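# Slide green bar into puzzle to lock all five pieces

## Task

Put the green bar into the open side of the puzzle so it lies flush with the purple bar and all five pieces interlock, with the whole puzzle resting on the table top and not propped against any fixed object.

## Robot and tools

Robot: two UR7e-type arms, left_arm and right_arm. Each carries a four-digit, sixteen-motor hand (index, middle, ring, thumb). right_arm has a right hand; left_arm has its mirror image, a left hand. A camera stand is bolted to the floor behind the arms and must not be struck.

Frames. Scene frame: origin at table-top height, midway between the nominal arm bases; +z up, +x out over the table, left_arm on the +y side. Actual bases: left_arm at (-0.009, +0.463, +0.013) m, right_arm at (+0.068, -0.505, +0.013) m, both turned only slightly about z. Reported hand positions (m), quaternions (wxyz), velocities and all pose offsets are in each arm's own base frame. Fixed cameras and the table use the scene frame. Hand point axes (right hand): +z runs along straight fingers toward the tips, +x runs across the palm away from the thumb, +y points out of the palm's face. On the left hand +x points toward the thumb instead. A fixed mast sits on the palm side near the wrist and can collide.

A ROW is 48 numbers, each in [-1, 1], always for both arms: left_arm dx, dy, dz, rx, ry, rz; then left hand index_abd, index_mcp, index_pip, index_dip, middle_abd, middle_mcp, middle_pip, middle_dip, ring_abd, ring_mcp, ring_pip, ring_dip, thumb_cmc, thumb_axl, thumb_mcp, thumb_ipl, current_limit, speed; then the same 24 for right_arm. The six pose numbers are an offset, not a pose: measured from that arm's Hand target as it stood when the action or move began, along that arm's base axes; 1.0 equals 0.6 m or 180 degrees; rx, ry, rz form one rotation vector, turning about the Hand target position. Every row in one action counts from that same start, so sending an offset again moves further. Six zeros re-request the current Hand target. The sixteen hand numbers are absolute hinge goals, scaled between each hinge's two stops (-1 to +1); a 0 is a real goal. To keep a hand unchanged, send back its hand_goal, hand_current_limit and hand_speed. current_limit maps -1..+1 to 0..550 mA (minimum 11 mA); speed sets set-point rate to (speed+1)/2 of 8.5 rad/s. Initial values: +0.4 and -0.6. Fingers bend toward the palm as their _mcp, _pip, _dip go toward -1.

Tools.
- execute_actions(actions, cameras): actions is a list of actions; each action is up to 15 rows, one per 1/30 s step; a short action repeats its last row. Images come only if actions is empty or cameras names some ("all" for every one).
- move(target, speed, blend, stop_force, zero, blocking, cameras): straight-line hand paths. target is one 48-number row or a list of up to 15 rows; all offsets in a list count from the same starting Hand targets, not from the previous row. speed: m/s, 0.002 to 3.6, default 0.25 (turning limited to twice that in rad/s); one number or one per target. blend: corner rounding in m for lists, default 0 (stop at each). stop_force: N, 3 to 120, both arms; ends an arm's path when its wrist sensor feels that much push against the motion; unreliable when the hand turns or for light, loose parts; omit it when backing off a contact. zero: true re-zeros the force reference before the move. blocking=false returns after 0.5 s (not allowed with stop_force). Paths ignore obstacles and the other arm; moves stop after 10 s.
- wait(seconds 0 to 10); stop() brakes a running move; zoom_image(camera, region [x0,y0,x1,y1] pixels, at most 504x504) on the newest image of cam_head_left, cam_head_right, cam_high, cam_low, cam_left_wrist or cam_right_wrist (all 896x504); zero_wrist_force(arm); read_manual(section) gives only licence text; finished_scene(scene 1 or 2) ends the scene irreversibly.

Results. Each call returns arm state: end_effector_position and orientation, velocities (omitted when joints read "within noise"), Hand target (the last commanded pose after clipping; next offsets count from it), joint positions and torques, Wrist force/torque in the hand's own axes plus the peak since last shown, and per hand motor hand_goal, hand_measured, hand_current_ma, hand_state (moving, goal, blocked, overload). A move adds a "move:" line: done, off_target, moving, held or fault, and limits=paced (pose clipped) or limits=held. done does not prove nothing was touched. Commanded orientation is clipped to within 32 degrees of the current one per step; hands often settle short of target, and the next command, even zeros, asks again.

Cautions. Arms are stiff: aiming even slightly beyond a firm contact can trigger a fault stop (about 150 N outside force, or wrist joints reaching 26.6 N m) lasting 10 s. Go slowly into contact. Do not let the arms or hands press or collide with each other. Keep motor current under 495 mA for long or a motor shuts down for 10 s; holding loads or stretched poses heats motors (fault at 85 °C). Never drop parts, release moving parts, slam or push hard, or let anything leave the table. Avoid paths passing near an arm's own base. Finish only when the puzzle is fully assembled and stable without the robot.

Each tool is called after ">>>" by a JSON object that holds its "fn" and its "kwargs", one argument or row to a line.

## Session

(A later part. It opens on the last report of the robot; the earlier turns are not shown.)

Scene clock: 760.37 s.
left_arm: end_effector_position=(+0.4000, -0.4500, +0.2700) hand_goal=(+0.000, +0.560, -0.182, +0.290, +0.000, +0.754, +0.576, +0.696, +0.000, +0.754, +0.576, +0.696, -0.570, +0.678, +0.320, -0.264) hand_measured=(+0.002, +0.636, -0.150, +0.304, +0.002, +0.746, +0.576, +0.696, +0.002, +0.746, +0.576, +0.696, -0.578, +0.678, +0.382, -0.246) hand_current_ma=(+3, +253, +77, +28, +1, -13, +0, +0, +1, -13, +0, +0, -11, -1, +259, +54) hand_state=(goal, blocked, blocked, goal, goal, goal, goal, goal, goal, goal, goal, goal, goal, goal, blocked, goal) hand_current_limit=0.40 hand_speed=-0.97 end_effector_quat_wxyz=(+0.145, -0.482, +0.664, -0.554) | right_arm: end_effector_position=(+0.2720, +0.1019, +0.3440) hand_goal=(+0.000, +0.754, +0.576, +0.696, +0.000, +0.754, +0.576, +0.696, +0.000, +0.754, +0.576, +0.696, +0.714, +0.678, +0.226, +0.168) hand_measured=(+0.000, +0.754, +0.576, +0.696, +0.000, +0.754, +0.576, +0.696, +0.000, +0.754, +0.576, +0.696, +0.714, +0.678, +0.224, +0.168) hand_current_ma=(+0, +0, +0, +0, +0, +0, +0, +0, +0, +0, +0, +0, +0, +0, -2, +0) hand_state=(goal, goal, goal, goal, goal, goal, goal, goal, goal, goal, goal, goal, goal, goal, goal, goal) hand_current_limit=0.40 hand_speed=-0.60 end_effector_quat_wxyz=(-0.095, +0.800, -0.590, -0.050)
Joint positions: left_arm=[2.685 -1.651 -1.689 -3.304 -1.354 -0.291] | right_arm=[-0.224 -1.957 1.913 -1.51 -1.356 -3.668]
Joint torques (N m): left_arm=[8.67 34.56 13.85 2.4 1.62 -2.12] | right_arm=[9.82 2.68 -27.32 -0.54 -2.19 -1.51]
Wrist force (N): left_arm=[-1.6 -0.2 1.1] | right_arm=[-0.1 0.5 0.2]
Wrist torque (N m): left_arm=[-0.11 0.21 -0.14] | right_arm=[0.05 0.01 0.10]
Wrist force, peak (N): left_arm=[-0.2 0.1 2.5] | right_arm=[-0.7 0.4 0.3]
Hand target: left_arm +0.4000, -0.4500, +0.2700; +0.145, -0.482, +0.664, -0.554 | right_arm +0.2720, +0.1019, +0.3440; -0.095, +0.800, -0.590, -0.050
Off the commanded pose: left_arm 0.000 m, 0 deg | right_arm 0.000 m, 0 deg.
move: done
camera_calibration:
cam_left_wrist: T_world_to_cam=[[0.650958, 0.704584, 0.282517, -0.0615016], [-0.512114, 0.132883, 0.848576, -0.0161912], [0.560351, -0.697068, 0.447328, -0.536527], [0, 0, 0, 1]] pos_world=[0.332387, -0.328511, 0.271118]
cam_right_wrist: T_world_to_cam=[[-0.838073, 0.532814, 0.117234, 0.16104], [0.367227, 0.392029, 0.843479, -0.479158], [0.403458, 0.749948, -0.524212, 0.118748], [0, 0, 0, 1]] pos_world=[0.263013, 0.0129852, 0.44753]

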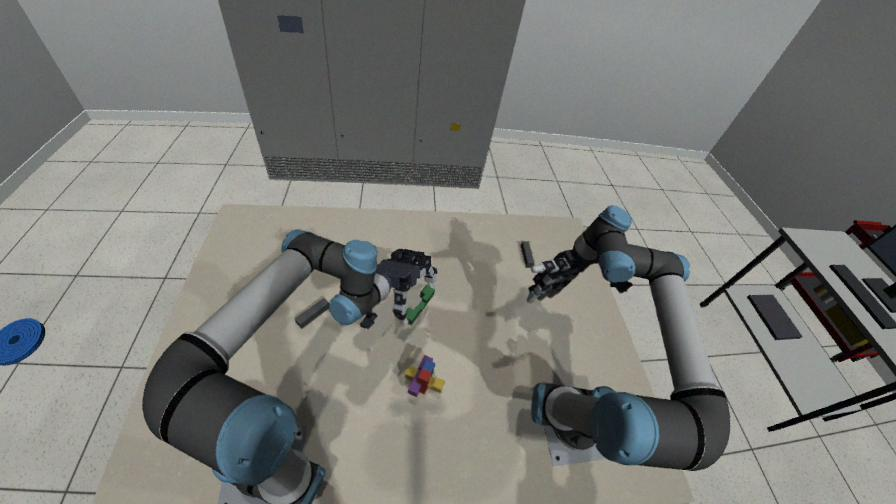

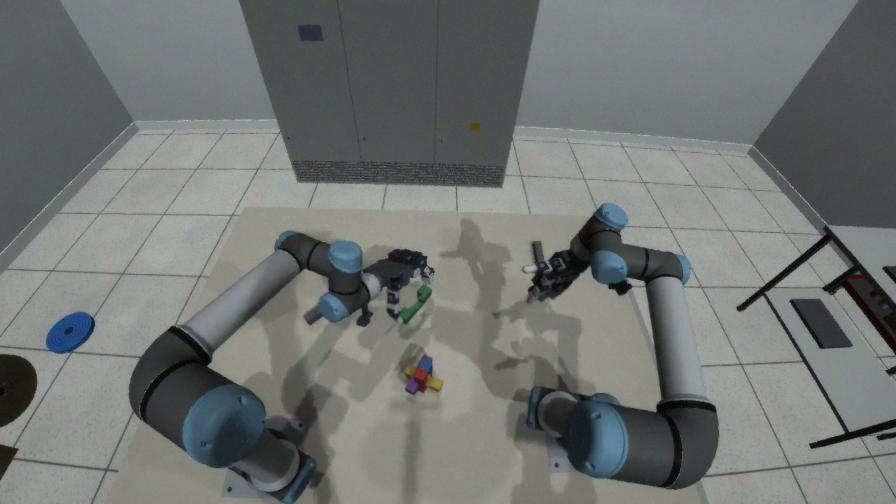

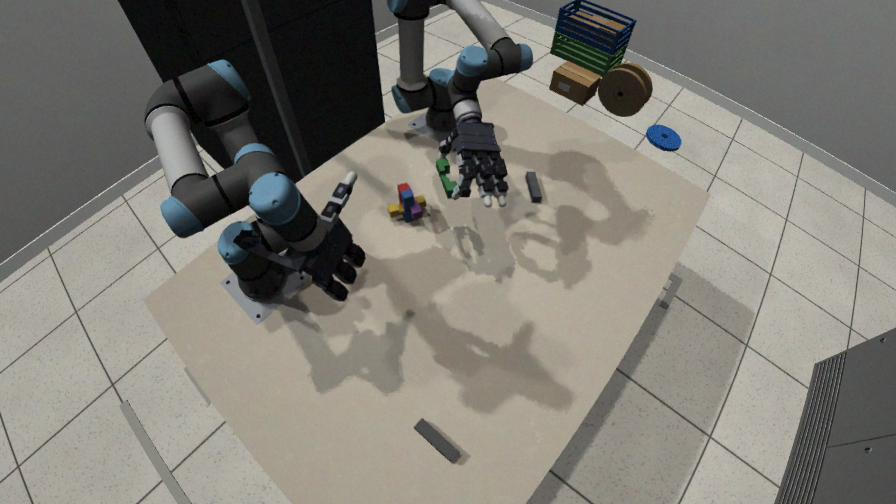

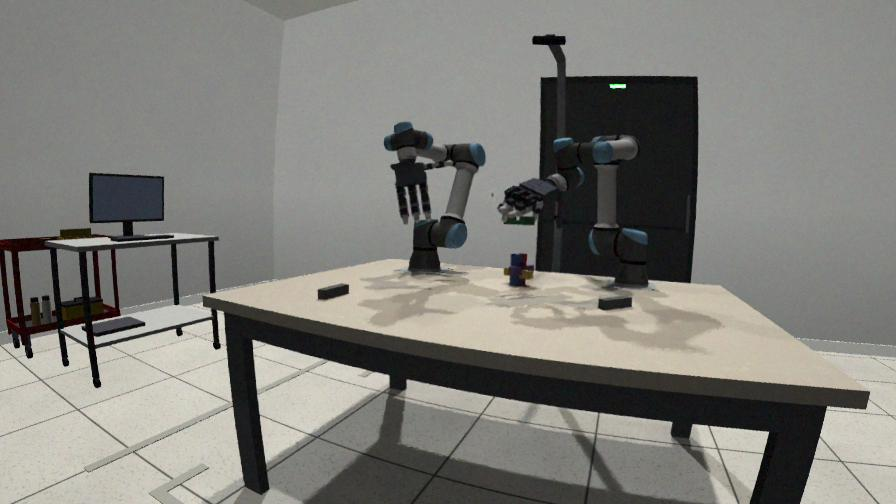

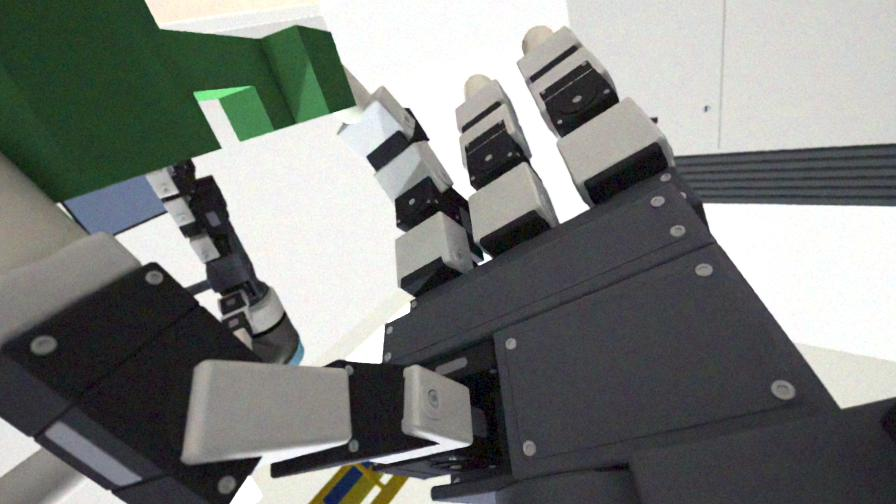

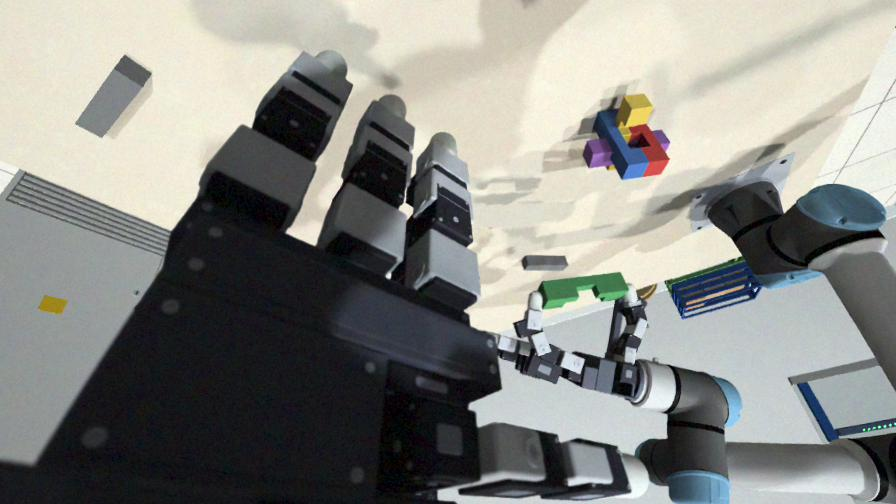

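>>> {"fn": "move", "kwargs": {
  "target": [
    [-0.3312,-0.1603,0,0,0,0.0139,0,0.56,-0.182,0.29,0,0.754,0.576,0.696,0,0.754,0.576,0.696,-0.571,0.678,0.32,-0.265,0.4,-0.97,0,0,0,0,0,0,0,0.754,0.576,0.696,0,0.754,0.576,0.696,0,0.754,0.576,0.696,0.714,0.678,0.226,0.168,0.4,-0.6],
    [-0.3312,-0.1603,-0.1952,0,0,0.0139,0,0.56,-0.182,0.29,0,0.754,0.576,0.696,0,0.754,0.576,0.696,-0.571,0.678,0.32,-0.265,0.4,-0.97,0,0,0,0,0,0,0,0.754,0.576,0.696,0,0.754,0.576,0.696,0,0.754,0.576,0.696,0.714,0.678,0.226,0.168,0.4,-0.6]
  ],
  "speed": 0.12,
  "blend": 0.03,
  "cameras": ["cam_right_wrist","cam_high","cam_low","cam_left_wrist"]
}}

>>> {"fn": "zoom_image", "kwargs": {
  "camera": "cam_right_wrist",
  "region": [530, 70, 730, 210]
}}

Scene clock: 820.87 s.
left_arm: end_effector_position=(+0.2013, -0.5461, +0.1529) hand_goal=(+0.000, +0.560, -0.182, +0.290, +0.000, +0.754, +0.576, +0.696, +0.000, +0.754, +0.576, +0.696, -0.570, +0.678, +0.320, -0.264) hand_measured=(+0.002, +0.636, -0.150, +0.304, +0.002, +0.746, +0.576, +0.696, +0.002, +0.746, +0.576, +0.696, -0.578, +0.678, +0.382, -0.246) hand_current_ma=(+2, +253, +78, +28, +1, -13, +0, +0, +1, -13, +0, +0, -13, -1, +257, +54) hand_state=(goal, blocked, blocked, goal, goal, goal, goal, goal, goal, goal, goal, goal, goal, goal, blocked, goal) hand_current_limit=0.40 hand_speed=-0.97 end_effector_quat_wxyz=(+0.157, -0.496, +0.653, -0.550) | right_arm: end_effector_position=(+0.2720, +0.1019, +0.3440) hand_goal=(+0.000, +0.754, +0.576, +0.696, +0.000, +0.754, +0.576, +0.696, +0.000, +0.754, +0.576, +0.696, +0.714, +0.678, +0.226, +0.168) hand_measured=(+0.000, +0.754, +0.576, +0.696, +0.000, +0.754, +0.576, +0.696, +0.000, +0.754, +0.576, +0.696, +0.714, +0.678, +0.224, +0.168) hand_current_ma=(+0, +0, +0, +0, +0, +0, +0, +0, +0, +0, +0, +0, +0, +0, -2, +0) hand_state=(goal, goal, goal, goal, goal, goal, goal, goal, goal, goal, goal, goal, goal, goal, goal, goal) hand_current_limit=0.40 hand_speed=-0.60 end_effector_quat_wxyz=(-0.095, +0.800, -0.590, -0.050)
Joint positions: left_arm=[2.114 -1.733 -1.915 -3.011 -1.93 -0.511] | right_arm=[-0.224 -1.957 1.913 -1.51 -1.356 -3.668]
Joint torques (N m): left_arm=[-10.48 17.44 12.39 2.5 0.76 1.94] | right_arm=[9.6 2.13 -27.33 -0.57 -1.7 -1.85]
Wrist force (N): left_arm=[-1.3 -0.2 0.9] | right_arm=[-0.2 0.6 0.3]
Wrist torque (N m): left_arm=[-0.09 0.14 -0.15] | right_arm=[0.06 0.03 0.09]
Wrist force, peak (N): left_arm=[-2.6 -0.8 1.2] | right_arm=[-0.3 0.8 0.0]
Hand target: left_arm +0.2013, -0.5461, +0.1529; +0.157, -0.496, +0.653, -0.550 | right_arm +0.2720, +0.1019, +0.3440; -0.095, +0.800, -0.590, -0.050
Off the commanded pose: left_arm 0.000 m, 0 deg | right_arm 0.000 m, 0 deg.
move: done
camera_calibration:
cam_left_wrist: T_world_to_cam=[[0.619528, 0.732429, 0.282369, 0.190254], [-0.517411, 0.110509, 0.848572, -0.0170049], [0.590314, -0.671815, 0.44743, -0.432044], [0, 0, 0, 1]] pos_world=[0.128376, -0.427722, 0.154018]
cam_right_wrist: T_world_to_cam=[[-0.838179, 0.532657, 0.117188, 0.16109], [0.36711, 0.392102, 0.843496, -0.479136], [0.403344, 0.750021, -0.524196, 0.118769], [0, 0, 0, 1]] pos_world=[0.263013, 0.0129853, 0.44753]
Images, in order (width x height): cam_high 896x504, cam_low 896x504, cam_left_wrist 896x504, cam_right_wrist 896x504.

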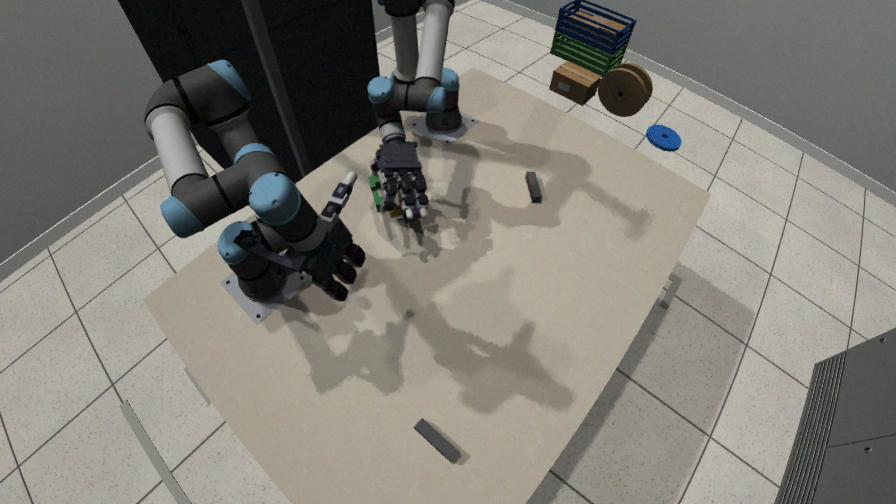

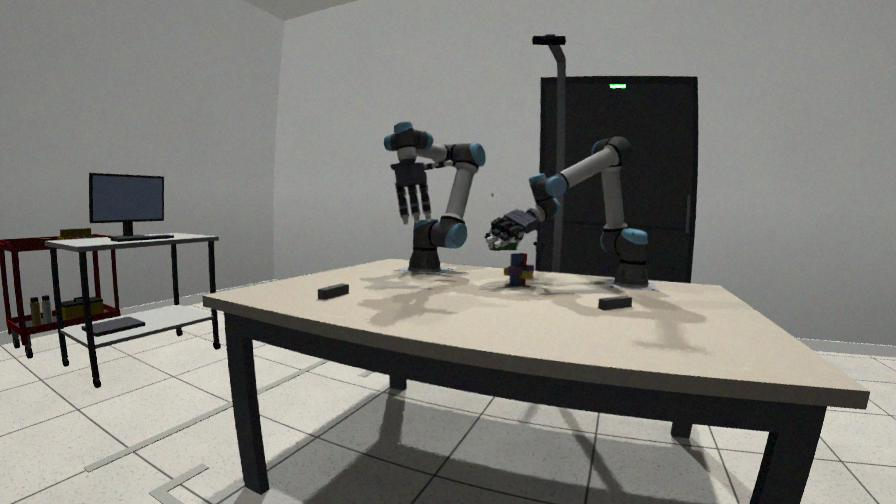

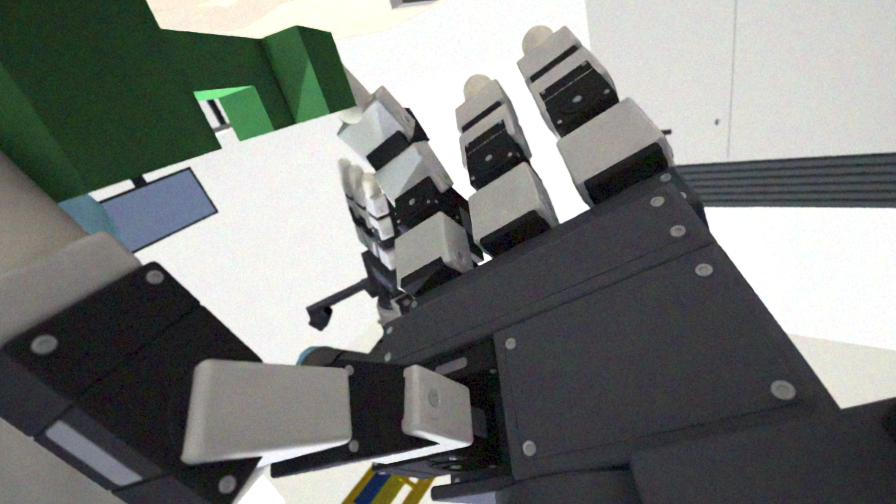

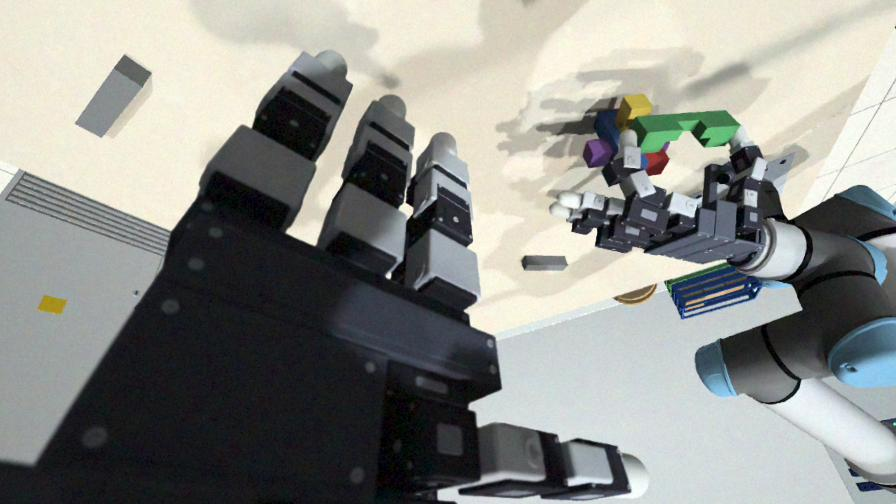

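Scaled by 2.520 from the camera's 896x504 image, which has a finer 1280x720 frame.

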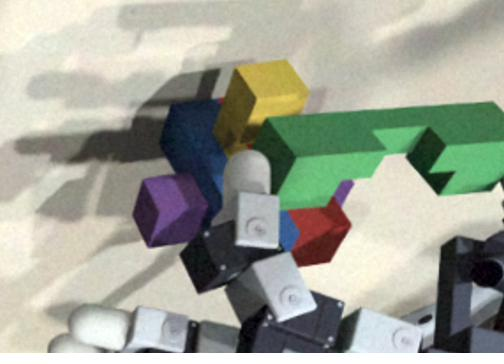

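>>> {"fn": "zoom_image", "kwargs": {
  "camera": "cam_right_wrist",
  "region": [620, 90, 760, 160]
}}

Scaled by 3.600 from the camera's 896x504 image, which has a finer 1280x720 frame.

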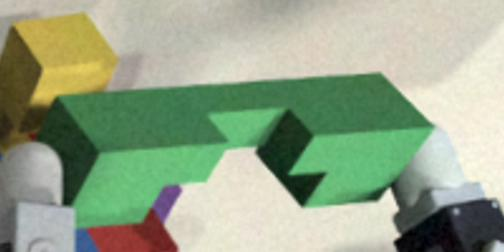

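>>> {"fn": "zoom_image", "kwargs": {
  "camera": "cam_low",
  "region": [480, 200, 560, 300]
}}

>>> {"fn": "zoom_image", "kwargs": {
  "camera": "cam_high",
  "region": [350, 160, 460, 250]
}}

Scaled by 5.040 from the camera's 896x504 image, which has a finer 1280x720 frame.

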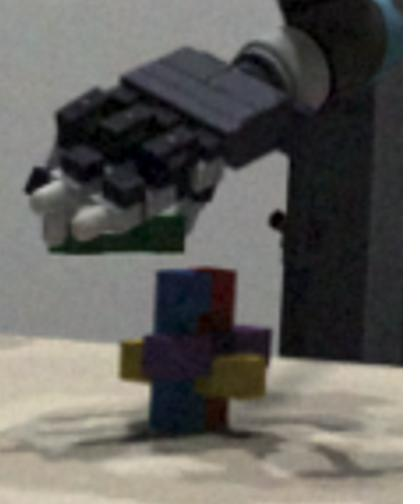

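Scaled by 4.582 from the camera's 896x504 image, which has a finer 1280x720 frame.

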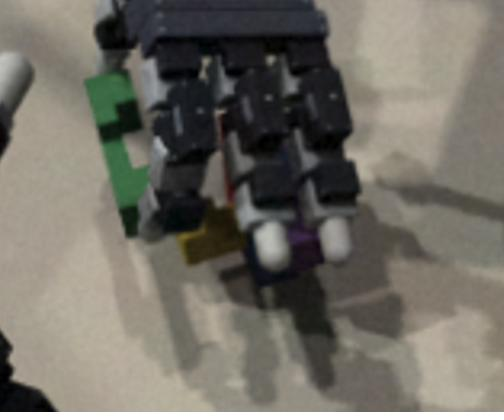

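>>> {"fn": "move", "kwargs": {
  "target": [0.0213,0.0385,-0.025,0,0,0.0111,0,0.56,-0.182,0.29,0,0.754,0.576,0.696,0,0.754,0.576,0.696,-0.571,0.678,0.32,-0.265,0.4,-0.97,0,0,0,0,0,0,0,0.754,0.576,0.696,0,0.754,0.576,0.696,0,0.754,0.576,0.696,0.714,0.678,0.226,0.168,0.4,-0.6],
  "speed": 0.06,
  "cameras": ["cam_right_wrist"]
}}

>>> {"fn": "zoom_image", "kwargs": {
  "camera": "cam_right_wrist",
  "region": [570, 80, 750, 200]
}}

Scene clock: 857.27 s.
left_arm: end_effector_position=(+0.2140, -0.5231, +0.1379) hand_goal=(+0.000, +0.560, -0.182, +0.290, +0.000, +0.754, +0.576, +0.696, +0.000, +0.754, +0.576, +0.696, -0.570, +0.678, +0.320, -0.264) hand_measured=(+0.002, +0.636, -0.150, +0.304, +0.002, +0.746, +0.576, +0.696, +0.002, +0.746, +0.576, +0.696, -0.578, +0.678, +0.382, -0.246) hand_current_ma=(+2, +253, +78, +28, +1, -13, +0, +0, +1, -13, +0, +0, -13, -1, +257, +54) hand_state=(goal, blocked, blocked, goal, goal, goal, goal, goal, goal, goal, goal, goal, goal, goal, blocked, goal) hand_current_limit=0.40 hand_speed=-0.97 end_effector_quat_wxyz=(+0.166, -0.507, +0.644, -0.548) | right_arm: end_effector_position=(+0.2720, +0.1019, +0.3440) hand_goal=(+0.000, +0.754, +0.576, +0.696, +0.000, +0.754, +0.576, +0.696, +0.000, +0.754, +0.576, +0.696, +0.714, +0.678, +0.226, +0.168) hand_measured=(+0.000, +0.754, +0.576, +0.696, +0.000, +0.754, +0.576, +0.696, +0.000, +0.754, +0.576, +0.696, +0.714, +0.678, +0.224, +0.168) hand_current_ma=(+0, +0, +0, +0, +0, +0, +0, +0, +0, +0, +0, +0, +0, +0, -2, +0) hand_state=(goal, goal, goal, goal, goal, goal, goal, goal, goal, goal, goal, goal, goal, goal, goal, goal) hand_current_limit=0.40 hand_speed=-0.60 end_effector_quat_wxyz=(-0.095, +0.800, -0.590, -0.050)
Joint positions: left_arm=[2.158 -1.714 -1.983 -2.962 -1.921 -0.507] | right_arm=[-0.224 -1.957 1.913 -1.51 -1.356 -3.668]
Joint torques (N m): left_arm=[9.92 34.47 11.06 2.38 1.24 1.94] | right_arm=[7.49 3.64 -26.61 -0.64 -1.4 -1.85]
Wrist force (N): left_arm=[-1.4 -0.1 0.9] | right_arm=[-0.1 0.6 0.0]
Wrist torque (N m): left_arm=[-0.08 0.15 -0.35] | right_arm=[0.08 0.02 0.10]
Wrist force, peak (N): left_arm=[-1.8 0.1 1.2] | right_arm=[-0.1 0.8 0.4]
Hand target: left_arm +0.2141, -0.5230, +0.1379; +0.166, -0.507, +0.644, -0.548 | right_arm +0.2720, +0.1019, +0.3440; -0.095, +0.800, -0.590, -0.050
Off the commanded pose: left_arm 0.000 m, 0 deg | right_arm 0.000 m, 0 deg.
move: done
camera_calibration:
cam_right_wrist: T_world_to_cam=[[-0.838179, 0.532657, 0.117188, 0.16109], [0.36711, 0.392102, 0.843496, -0.479136], [0.403344, 0.750021, -0.524196, 0.118769], [0, 0, 0, 1]] pos_world=[0.263013, 0.0129853, 0.44753]
Images, in order (width x height): cam_right_wrist 896x504.

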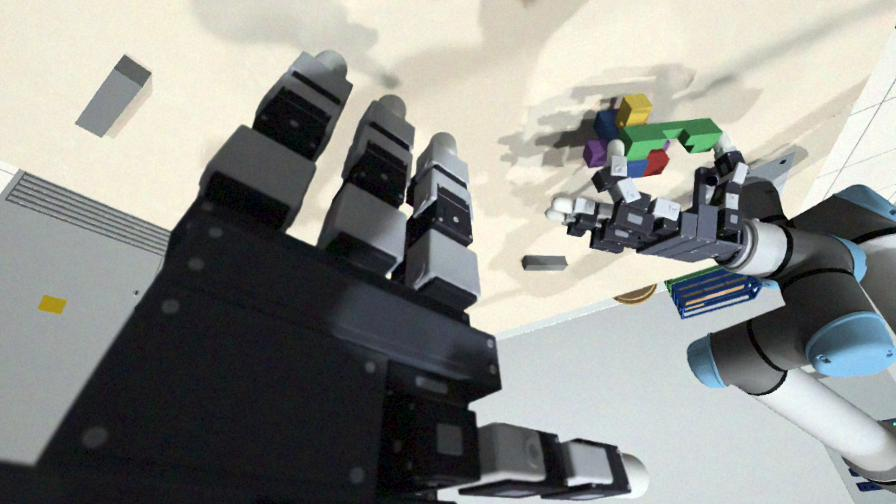

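Scaled by 2.800 from the camera's 896x504 image, which has a finer 1280x720 frame.

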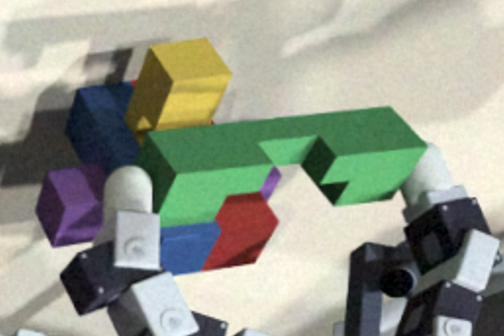

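>>> {"fn": "move", "kwargs": {
  "target": [0,0,0,0,0,0,0,0.56,-0.182,0.29,0,0.754,0.576,0.696,0,0.754,0.576,0.696,-0.571,0.678,0.32,-0.265,0.4,-0.97,-0.0833,0.2167,-0.0833,0,0,0,0,0.754,0.576,0.696,0,0.754,0.576,0.696,0,0.754,0.576,0.696,0.714,0.678,0.226,0.168,0.4,-0.6],
  "speed": 0.12,
  "cameras": ["cam_right_wrist"]
}}

>>> {"fn": "zoom_image", "kwargs": {
  "camera": "cam_right_wrist",
  "region": [500, 50, 720, 210]
}}

Scene clock: 868.07 s.
left_arm: end_effector_position=(+0.2141, -0.5230, +0.1379) hand_goal=(+0.000, +0.560, -0.182, +0.290, +0.000, +0.754, +0.576, +0.696, +0.000, +0.754, +0.576, +0.696, -0.570, +0.678, +0.320, -0.264) hand_measured=(+0.002, +0.636, -0.150, +0.304, +0.002, +0.746, +0.576, +0.696, +0.002, +0.746, +0.576, +0.696, -0.578, +0.678, +0.382, -0.246) hand_current_ma=(+2, +253, +78, +28, +1, -13, +0, +0, +1, -13, +0, +0, -13, -1, +257, +54) hand_state=(goal, blocked, blocked, goal, goal, goal, goal, goal, goal, goal, goal, goal, goal, goal, blocked, goal) hand_current_limit=0.40 hand_speed=-0.97 end_effector_quat_wxyz=(+0.166, -0.507, +0.644, -0.548) | right_arm: end_effector_position=(+0.2221, +0.2319, +0.2940) hand_goal=(+0.000, +0.754, +0.576, +0.696, +0.000, +0.754, +0.576, +0.696, +0.000, +0.754, +0.576, +0.696, +0.714, +0.678, +0.226, +0.168) hand_measured=(+0.000, +0.754, +0.576, +0.696, +0.000, +0.754, +0.576, +0.696, +0.000, +0.754, +0.576, +0.696, +0.714, +0.678, +0.224, +0.168) hand_current_ma=(+0, +0, +0, +0, +0, +0, +0, +0, +0, +0, +0, +0, +0, +0, -2, +0) hand_state=(goal, goal, goal, goal, goal, goal, goal, goal, goal, goal, goal, goal, goal, goal, goal, goal) hand_current_limit=0.40 hand_speed=-0.60 end_effector_quat_wxyz=(-0.095, +0.800, -0.590, -0.050)
Joint positions: left_arm=[2.158 -1.714 -1.984 -2.962 -1.921 -0.507] | right_arm=[0.168 -1.957 2.062 -1.744 -1.366 -3.268]
Joint torques (N m): left_arm=[9.28 34.63 11.02 2.34 1.23 2.03] | right_arm=[12.06 1.99 -16.47 -4.01 -2.16 1.52]
Wrist force (N): left_arm=[-1.2 0.0 1.4] | right_arm=[0.0 0.4 0.1]
Wrist torque (N m): left_arm=[-0.11 0.14 -0.33] | right_arm=[0.04 0.00 -0.10]
Wrist force, peak (N): left_arm=[-1.6 -0.3 1.2] | right_arm=[-0.2 0.9 0.3]
Hand target: left_arm +0.2141, -0.5230, +0.1379; +0.166, -0.507, +0.644, -0.548 | right_arm +0.2221, +0.2319, +0.2940; -0.095, +0.800, -0.590, -0.050
Off the commanded pose: left_arm 0.000 m, 0 deg | right_arm 0.000 m, 0 deg.
move: done
camera_calibration:
cam_right_wrist: T_world_to_cam=[[-0.838183, 0.532648, 0.117194, 0.0557831], [0.367075, 0.392039, 0.843541, -0.469664], [0.403366, 0.750061, -0.524123, 0.0152372], [0, 0, 0, 1]] pos_world=[0.213013, 0.142985, 0.39763]
Images, in order (width x height): cam_right_wrist 896x504.

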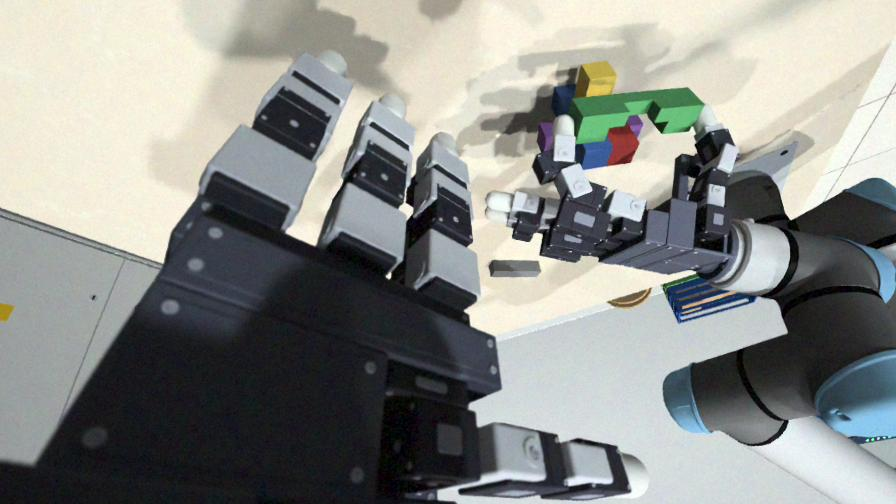

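Scaled by 2.291 from the camera's 896x504 image, which has a finer 1280x720 frame.

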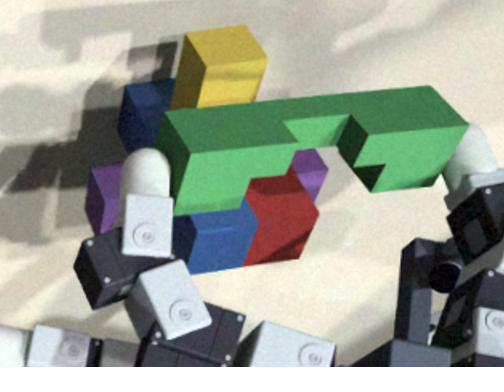

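>>> {"fn": "zoom_image", "kwargs": {
  "camera": "cam_right_wrist",
  "region": [550, 100, 650, 175]
}}

>>> {"fn": "zoom_image", "kwargs": {
  "camera": "cam_right_wrist",
  "region": [560, 60, 720, 150]
}}

Scaled by 5.040 from the camera's 896x504 image, which has a finer 1280x720 frame.

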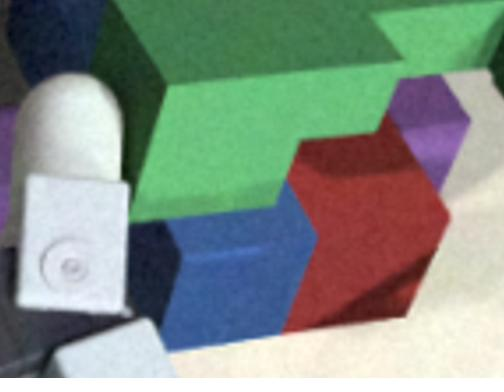

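Scaled by 3.150 from the camera's 896x504 image, which has a finer 1280x720 frame.

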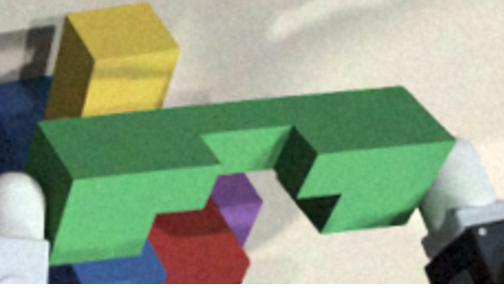

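>>> {"fn": "move", "kwargs": {
  "target": [
    [0.0172,0.0268,0,0,0,0.0122,0,0.56,-0.182,0.29,0,0.754,0.576,0.696,0,0.754,0.576,0.696,-0.571,0.678,0.32,-0.265,0.4,-0.97,0,0,0,0,0,0,0,0.754,0.576,0.696,0,0.754,0.576,0.696,0,0.754,0.576,0.696,0.714,0.678,0.226,0.168,0.4,-0.6],
    [0.0172,0.0268,-0.0667,0,0,0.0122,0,0.56,-0.182,0.29,0,0.754,0.576,0.696,0,0.754,0.576,0.696,-0.571,0.678,0.32,-0.265,0.4,-0.97,0,0,0,0,0,0,0,0.754,0.576,0.696,0,0.754,0.576,0.696,0,0.754,0.576,0.696,0.714,0.678,0.226,0.168,0.4,-0.6]
  ],
  "speed": 0.04,
  "blend": 0.003,
  "cameras": ["cam_right_wrist"]
}}

>>> {"fn": "zoom_image", "kwargs": {
  "camera": "cam_right_wrist",
  "region": [540, 60, 700, 180]
}}

Scene clock: 917.93 s.
left_arm: end_effector_position=(+0.2244, -0.5070, +0.0979) hand_goal=(+0.000, +0.560, -0.182, +0.290, +0.000, +0.754, +0.576, +0.696, +0.000, +0.754, +0.576, +0.696, -0.570, +0.678, +0.320, -0.264) hand_measured=(+0.002, +0.636, -0.150, +0.304, +0.002, +0.746, +0.576, +0.696, +0.002, +0.746, +0.576, +0.696, -0.578, +0.678, +0.382, -0.246) hand_current_ma=(+2, +253, +78, +28, +1, -13, +0, +0, +1, -13, +0, +0, -13, -1, +257, +54) hand_state=(goal, blocked, blocked, goal, goal, goal, goal, goal, goal, goal, goal, goal, goal, goal, blocked, goal) hand_current_limit=0.40 hand_speed=-0.97 end_effector_quat_wxyz=(+0.177, -0.520, +0.634, -0.544) | right_arm: end_effector_position=(+0.2221, +0.2319, +0.2940) hand_goal=(+0.000, +0.754, +0.576, +0.696, +0.000, +0.754, +0.576, +0.696, +0.000, +0.754, +0.576, +0.696, +0.714, +0.678, +0.226, +0.168) hand_measured=(+0.000, +0.754, +0.576, +0.696, +0.000, +0.754, +0.576, +0.696, +0.000, +0.754, +0.576, +0.696, +0.714, +0.678, +0.224, +0.168) hand_current_ma=(+0, +0, +0, +0, +0, +0, +0, +0, +0, +0, +0, +0, +0, +0, -2, +0) hand_state=(goal, goal, goal, goal, goal, goal, goal, goal, goal, goal, goal, goal, goal, goal, goal, goal) hand_current_limit=0.40 hand_speed=-0.60 end_effector_quat_wxyz=(-0.095, +0.800, -0.590, -0.050)
Joint positions: left_arm=[2.187 -1.752 -2.062 -2.847 -1.93 -0.511] | right_arm=[0.168 -1.957 2.062 -1.744 -1.366 -3.268]
Joint torques (N m): left_arm=[6.7 15.16 10.39 2.68 -1.12 -1.1] | right_arm=[11.51 0.73 -14.96 -4.14 -2.32 1.44]
Wrist force (N): left_arm=[-1.5 0.0 0.6] | right_arm=[-0.1 0.1 0.0]
Wrist torque (N m): left_arm=[-0.05 0.17 -0.15] | right_arm=[0.00 0.01 -0.12]
Wrist force, peak (N): left_arm=[-1.6 -0.2 1.2] | right_arm=[-0.1 0.7 0.4]
Hand target: left_arm +0.2244, -0.5070, +0.0978; +0.177, -0.520, +0.634, -0.544 | right_arm +0.2221, +0.2319, +0.2940; -0.095, +0.800, -0.590, -0.050
Off the commanded pose: left_arm 0.000 m, 0 deg | right_arm 0.000 m, 0 deg.
move: done
camera_calibration:
cam_right_wrist: T_world_to_cam=[[-0.838179, 0.532657, 0.117188, 0.0557829], [0.36711, 0.392102, 0.843496, -0.469663], [0.403344, 0.750021, -0.524196, 0.0152762], [0, 0, 0, 1]] pos_world=[0.213013, 0.142985, 0.39763]
Images, in order (width x height): cam_right_wrist 896x504.

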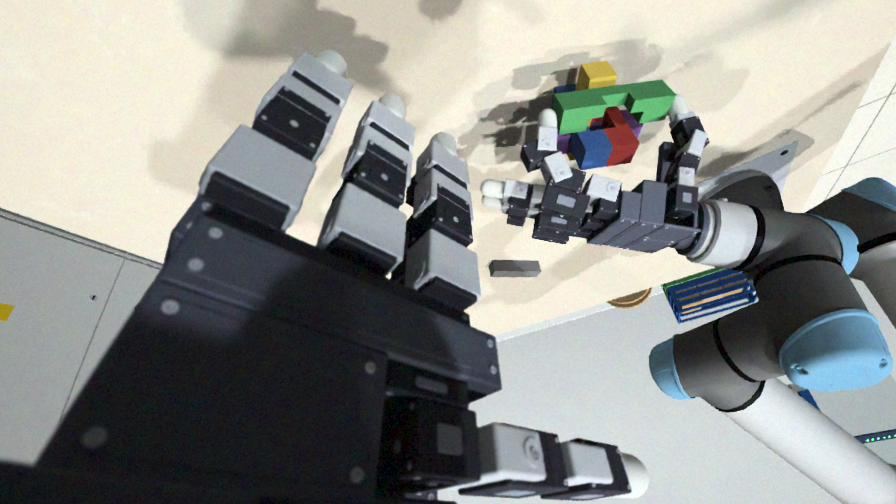

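Scaled by 3.150 from the camera's 896x504 image, which has a finer 1280x720 frame.

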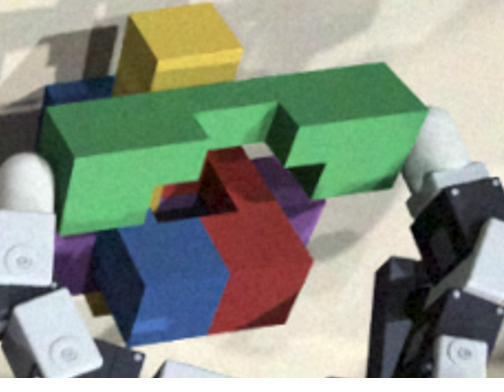

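>>> {"fn": "zoom_image", "kwargs": {
  "camera": "cam_right_wrist",
  "region": [545, 70, 645, 175]
}}

>>> {"fn": "zoom_image", "kwargs": {
  "camera": "cam_right_wrist",
  "region": [600, 70, 690, 140]
}}

Scaled by 4.800 from the camera's 896x504 image, which has a finer 1280x720 frame.

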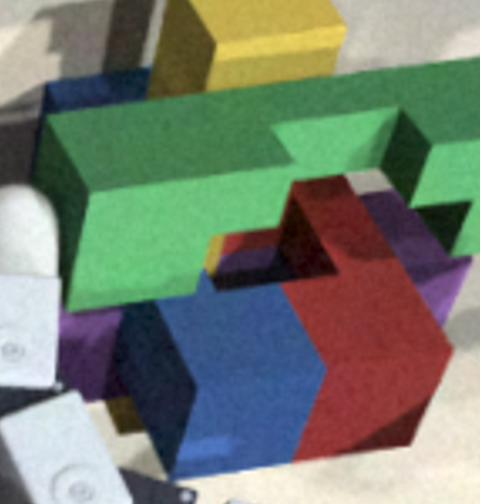

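Scaled by 5.600 from the camera's 896x504 image, which has a finer 1280x720 frame.

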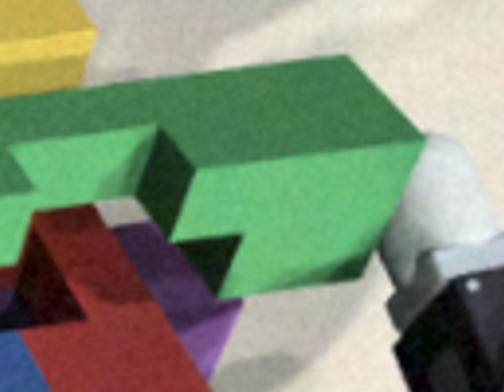

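>>> {"fn": "move", "kwargs": {
  "target": [0.0123,0.0160,0,0,0,0.0017,0,0.56,-0.182,0.29,0,0.754,0.576,0.696,0,0.754,0.576,0.696,-0.571,0.678,0.32,-0.265,0.4,-0.97,0,0,0,0,0,0,0,0.754,0.576,0.696,0,0.754,0.576,0.696,0,0.754,0.576,0.696,0.714,0.678,0.226,0.168,0.4,-0.6],
  "speed": 0.02,
  "cameras": ["cam_right_wrist"]
}}

>>> {"fn": "zoom_image", "kwargs": {
  "camera": "cam_right_wrist",
  "region": [545, 75, 625, 175]
}}

>>> {"fn": "zoom_image", "kwargs": {
  "camera": "cam_right_wrist",
  "region": [590, 75, 680, 175]
}}

Scene clock: 950.23 s.
left_arm: end_effector_position=(+0.2317, -0.4974, +0.0978) hand_goal=(+0.000, +0.560, -0.182, +0.290, +0.000, +0.754, +0.576, +0.696, +0.000, +0.754, +0.576, +0.696, -0.570, +0.678, +0.320, -0.264) hand_measured=(+0.002, +0.636, -0.150, +0.304, +0.002, +0.746, +0.576, +0.696, +0.002, +0.746, +0.576, +0.696, -0.578, +0.678, +0.382, -0.246) hand_current_ma=(+2, +253, +78, +28, +1, -13, +0, +0, +1, -13, +0, +0, -13, -1, +257, +54) hand_state=(goal, blocked, blocked, goal, goal, goal, goal, goal, goal, goal, goal, goal, goal, goal, blocked, goal) hand_current_limit=0.40 hand_speed=-0.97 end_effector_quat_wxyz=(+0.178, -0.521, +0.633, -0.544) | right_arm: end_effector_position=(+0.2221, +0.2319, +0.2940) hand_goal=(+0.000, +0.754, +0.576, +0.696, +0.000, +0.754, +0.576, +0.696, +0.000, +0.754, +0.576, +0.696, +0.714, +0.678, +0.226, +0.168) hand_measured=(+0.000, +0.754, +0.576, +0.696, +0.000, +0.754, +0.576, +0.696, +0.000, +0.754, +0.576, +0.696, +0.714, +0.678, +0.224, +0.168) hand_current_ma=(+0, +0, +0, +0, +0, +0, +0, +0, +0, +0, +0, +0, +0, +0, -2, +0) hand_state=(goal, goal, goal, goal, goal, goal, goal, goal, goal, goal, goal, goal, goal, goal, goal, goal) hand_current_limit=0.40 hand_speed=-0.60 end_effector_quat_wxyz=(-0.095, +0.800, -0.590, -0.050)
Joint positions: left_arm=[2.218 -1.736 -2.082 -2.84 -1.907 -0.501] | right_arm=[0.168 -1.957 2.062 -1.744 -1.366 -3.268]
Joint torques (N m): left_arm=[9.07 34.01 10.09 2.5 0.95 2.01] | right_arm=[10.35 2.69 -16.64 -3.88 -2.36 1.39]
Wrist force (N): left_arm=[-1.5 -0.4 1.2] | right_arm=[0.1 0.2 0.0]
Wrist torque (N m): left_arm=[-0.14 0.18 -0.34] | right_arm=[0.02 -0.02 -0.10]
Wrist force, peak (N): left_arm=[-1.7 -0.4 1.2] | right_arm=[-0.2 0.8 0.1]
Hand target: left_arm +0.2318, -0.4974, +0.0978; +0.178, -0.521, +0.633, -0.544 | right_arm +0.2221, +0.2319, +0.2940; -0.095, +0.800, -0.590, -0.050
Off the commanded pose: left_arm 0.000 m, 0 deg | right_arm 0.000 m, 0 deg.
move: done
camera_calibration:
cam_right_wrist: T_world_to_cam=[[-0.838179, 0.532657, 0.117188, 0.0557829], [0.36711, 0.392102, 0.843496, -0.469663], [0.403344, 0.750021, -0.524196, 0.0152762], [0, 0, 0, 1]] pos_world=[0.213013, 0.142985, 0.39763]
Images, in order (width x height): cam_right_wrist 896x504.

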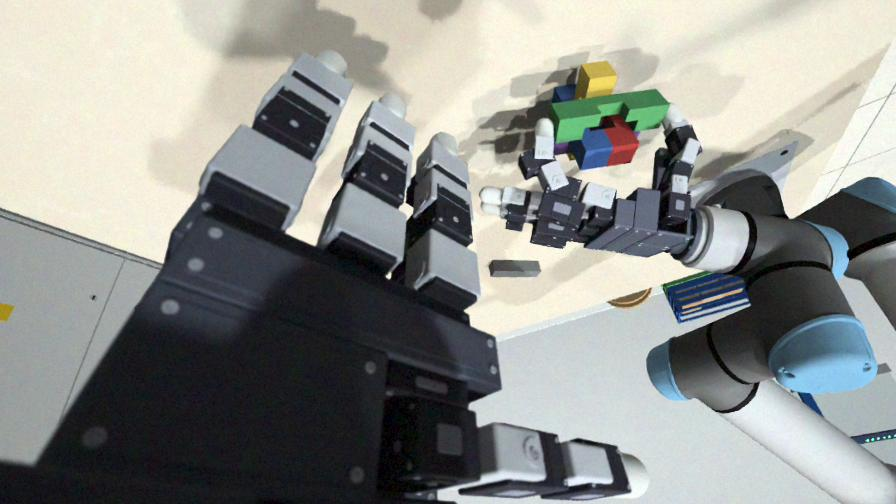

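Scaled by 5.040 from the camera's 896x504 image, which has a finer 1280x720 frame.

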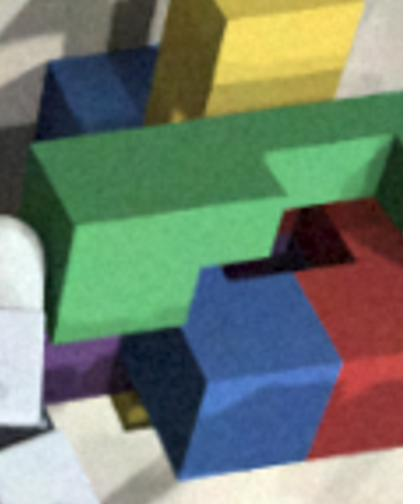

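Scaled by 5.040 from the camera's 896x504 image, which has a finer 1280x720 frame.

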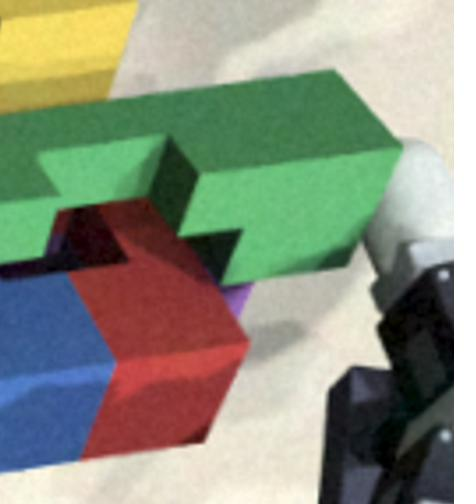

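>>> {"fn": "zoom_image", "kwargs": {
  "camera": "cam_right_wrist",
  "region": [570, 120, 600, 160]
}}

>>> {"fn": "zoom_image", "kwargs": {
  "camera": "cam_right_wrist",
  "region": [615, 110, 650, 150]
}}

Scaled by 12.600 from the camera's 896x504 image, which has a finer 1280x720 frame.

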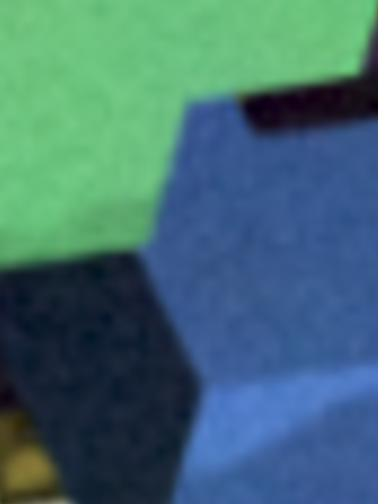

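Scaled by 12.600 from the camera's 896x504 image, which has a finer 1280x720 frame.

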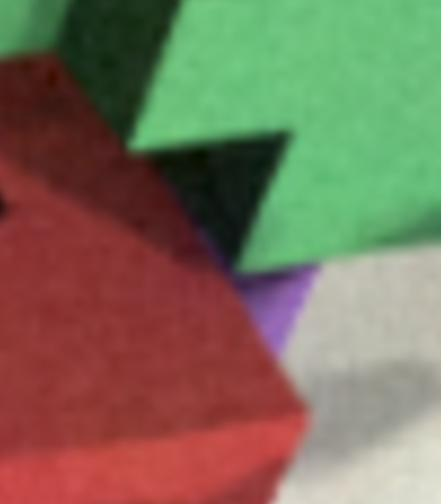

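>>> {"fn": "move", "kwargs": {
  "target": [0,0,0,0,0,0,0,0.56,-0.182,0.29,0,0.754,0.576,0.696,0,0.754,0.576,0.696,-0.571,0.678,0.32,-0.265,0.4,-0.97,-0.2485,0.0312,0,0,0,-0.1833,0,0.754,0.576,0.696,0,0.754,0.576,0.696,0,0.754,0.576,0.696,0.714,0.678,0.226,0.168,0.4,-0.6],
  "speed": 0.12,
  "cameras": ["cam_right_wrist"]
}}

>>> {"fn": "zoom_image", "kwargs": {
  "camera": "cam_right_wrist",
  "region": [520, 60, 680, 180]
}}

Scene clock: 1003.63 s.
left_arm: end_effector_position=(+0.2318, -0.4974, +0.0978) hand_goal=(+0.000, +0.560, -0.182, +0.290, +0.000, +0.754, +0.576, +0.696, +0.000, +0.754, +0.576, +0.696, -0.570, +0.678, +0.320, -0.264) hand_measured=(+0.002, +0.636, -0.150, +0.304, +0.002, +0.746, +0.576, +0.696, +0.002, +0.746, +0.576, +0.696, -0.578, +0.678, +0.382, -0.246) hand_current_ma=(+2, +253, +78, +28, +1, -13, +0, +0, +1, -13, +0, +0, -13, -1, +257, +54) hand_state=(goal, blocked, blocked, goal, goal, goal, goal, goal, goal, goal, goal, goal, goal, goal, blocked, goal) hand_current_limit=0.40 hand_speed=-0.97 end_effector_quat_wxyz=(+0.178, -0.521, +0.633, -0.544) | right_arm: end_effector_position=(+0.0730, +0.2506, +0.2940) hand_goal=(+0.000, +0.754, +0.576, +0.696, +0.000, +0.754, +0.576, +0.696, +0.000, +0.754, +0.576, +0.696, +0.714, +0.678, +0.226, +0.168) hand_measured=(+0.000, +0.754, +0.576, +0.696, +0.000, +0.754, +0.576, +0.696, +0.000, +0.754, +0.576, +0.696, +0.714, +0.678, +0.224, +0.168) hand_current_ma=(+0, +0, +0, +0, +0, +0, +0, +0, +0, +0, +0, +0, +0, +0, -2, +0) hand_state=(goal, goal, goal, goal, goal, goal, goal, goal, goal, goal, goal, goal, goal, goal, goal, goal) hand_current_limit=0.40 hand_speed=-0.60 end_effector_quat_wxyz=(+0.106, -0.600, +0.793, +0.021)
Joint positions: left_arm=[2.218 -1.736 -2.082 -2.84 -1.907 -0.501] | right_arm=[0.259 -2.454 2.27 -1.567 -1.452 -2.597]
Joint torques (N m): left_arm=[8.94 33.97 10.07 2.36 1.18 1.94] | right_arm=[11.1 0.57 -15.12 -1.06 -2.29 1.44]
Wrist force (N): left_arm=[-1.5 -0.3 1.0] | right_arm=[-0.1 0.5 0.0]
Wrist torque (N m): left_arm=[-0.10 0.18 -0.35] | right_arm=[0.06 0.02 -0.10]
Wrist force, peak (N): left_arm=[-1.7 -0.7 0.9] | right_arm=[0.2 1.0 0.4]
Hand target: left_arm +0.2318, -0.4974, +0.0978; +0.178, -0.521, +0.633, -0.544 | right_arm +0.0730, +0.2506, +0.2940; +0.106, -0.600, +0.793, +0.021
Off the commanded pose: left_arm 0.000 m, 0 deg | right_arm 0.000 m, 0 deg.
move: done
camera_calibration:
cam_right_wrist: T_world_to_cam=[[-0.412994, 0.903153, 0.117262, -0.203081], [0.521472, 0.128947, 0.843469, -0.367609], [0.746661, 0.409496, -0.524224, 0.121606], [0, 0, 0, 1]] pos_world=[0.0170283, 0.181018, 0.39763]
Images, in order (width x height): cam_right_wrist 896x504.

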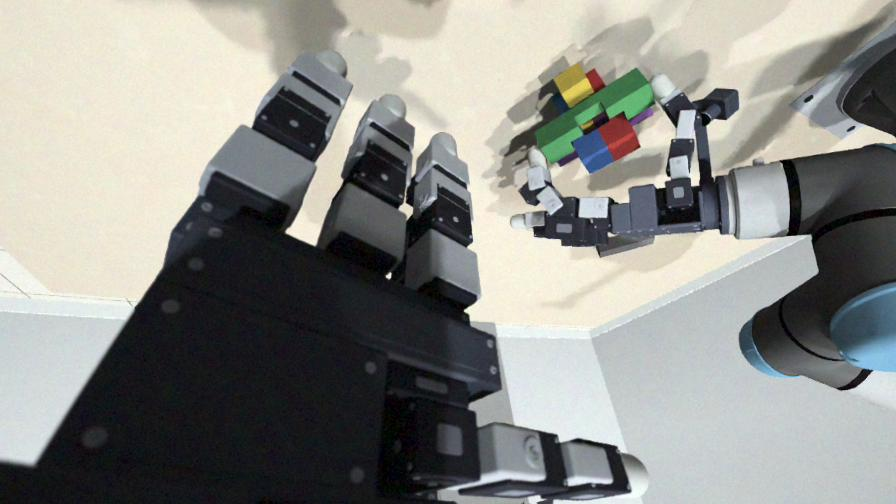

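Scaled by 3.150 from the camera's 896x504 image, which has a finer 1280x720 frame.

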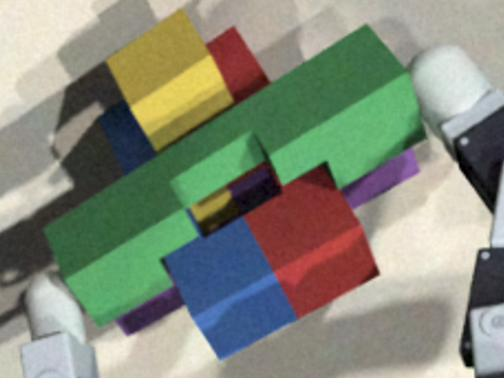

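>>> {"fn": "zoom_image", "kwargs": {
  "camera": "cam_right_wrist",
  "region": [560, 105, 650, 180]
}}

Scaled by 5.600 from the camera's 896x504 image, which has a finer 1280x720 frame.

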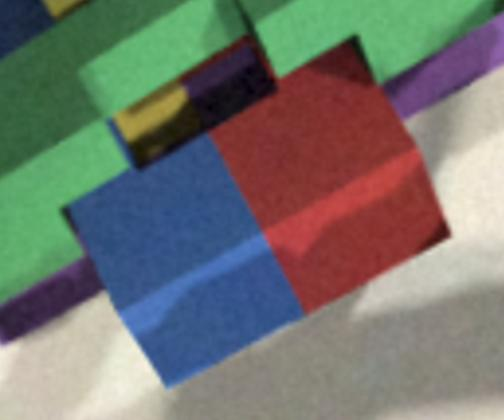

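>>> {"fn": "zoom_image", "kwargs": {
  "camera": "cam_right_wrist",
  "region": [565, 135, 595, 165]
}}

>>> {"fn": "zoom_image", "kwargs": {
  "camera": "cam_right_wrist",
  "region": [615, 105, 645, 135]
}}

Scaled by 16.800 from the camera's 896x504 image, which has a finer 1280x720 frame.

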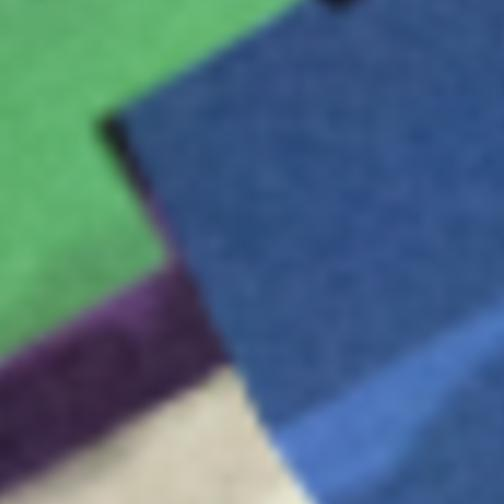

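Scaled by 16.800 from the camera's 896x504 image, which has a finer 1280x720 frame.

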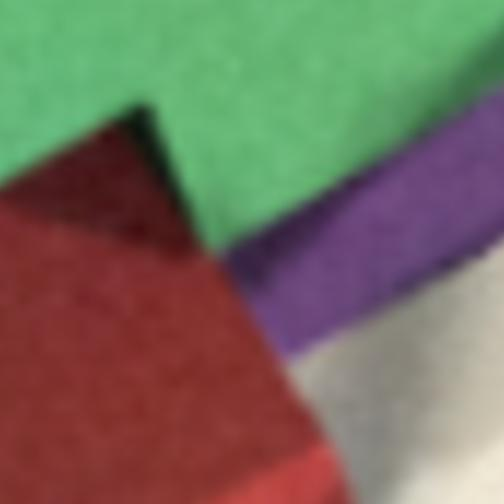

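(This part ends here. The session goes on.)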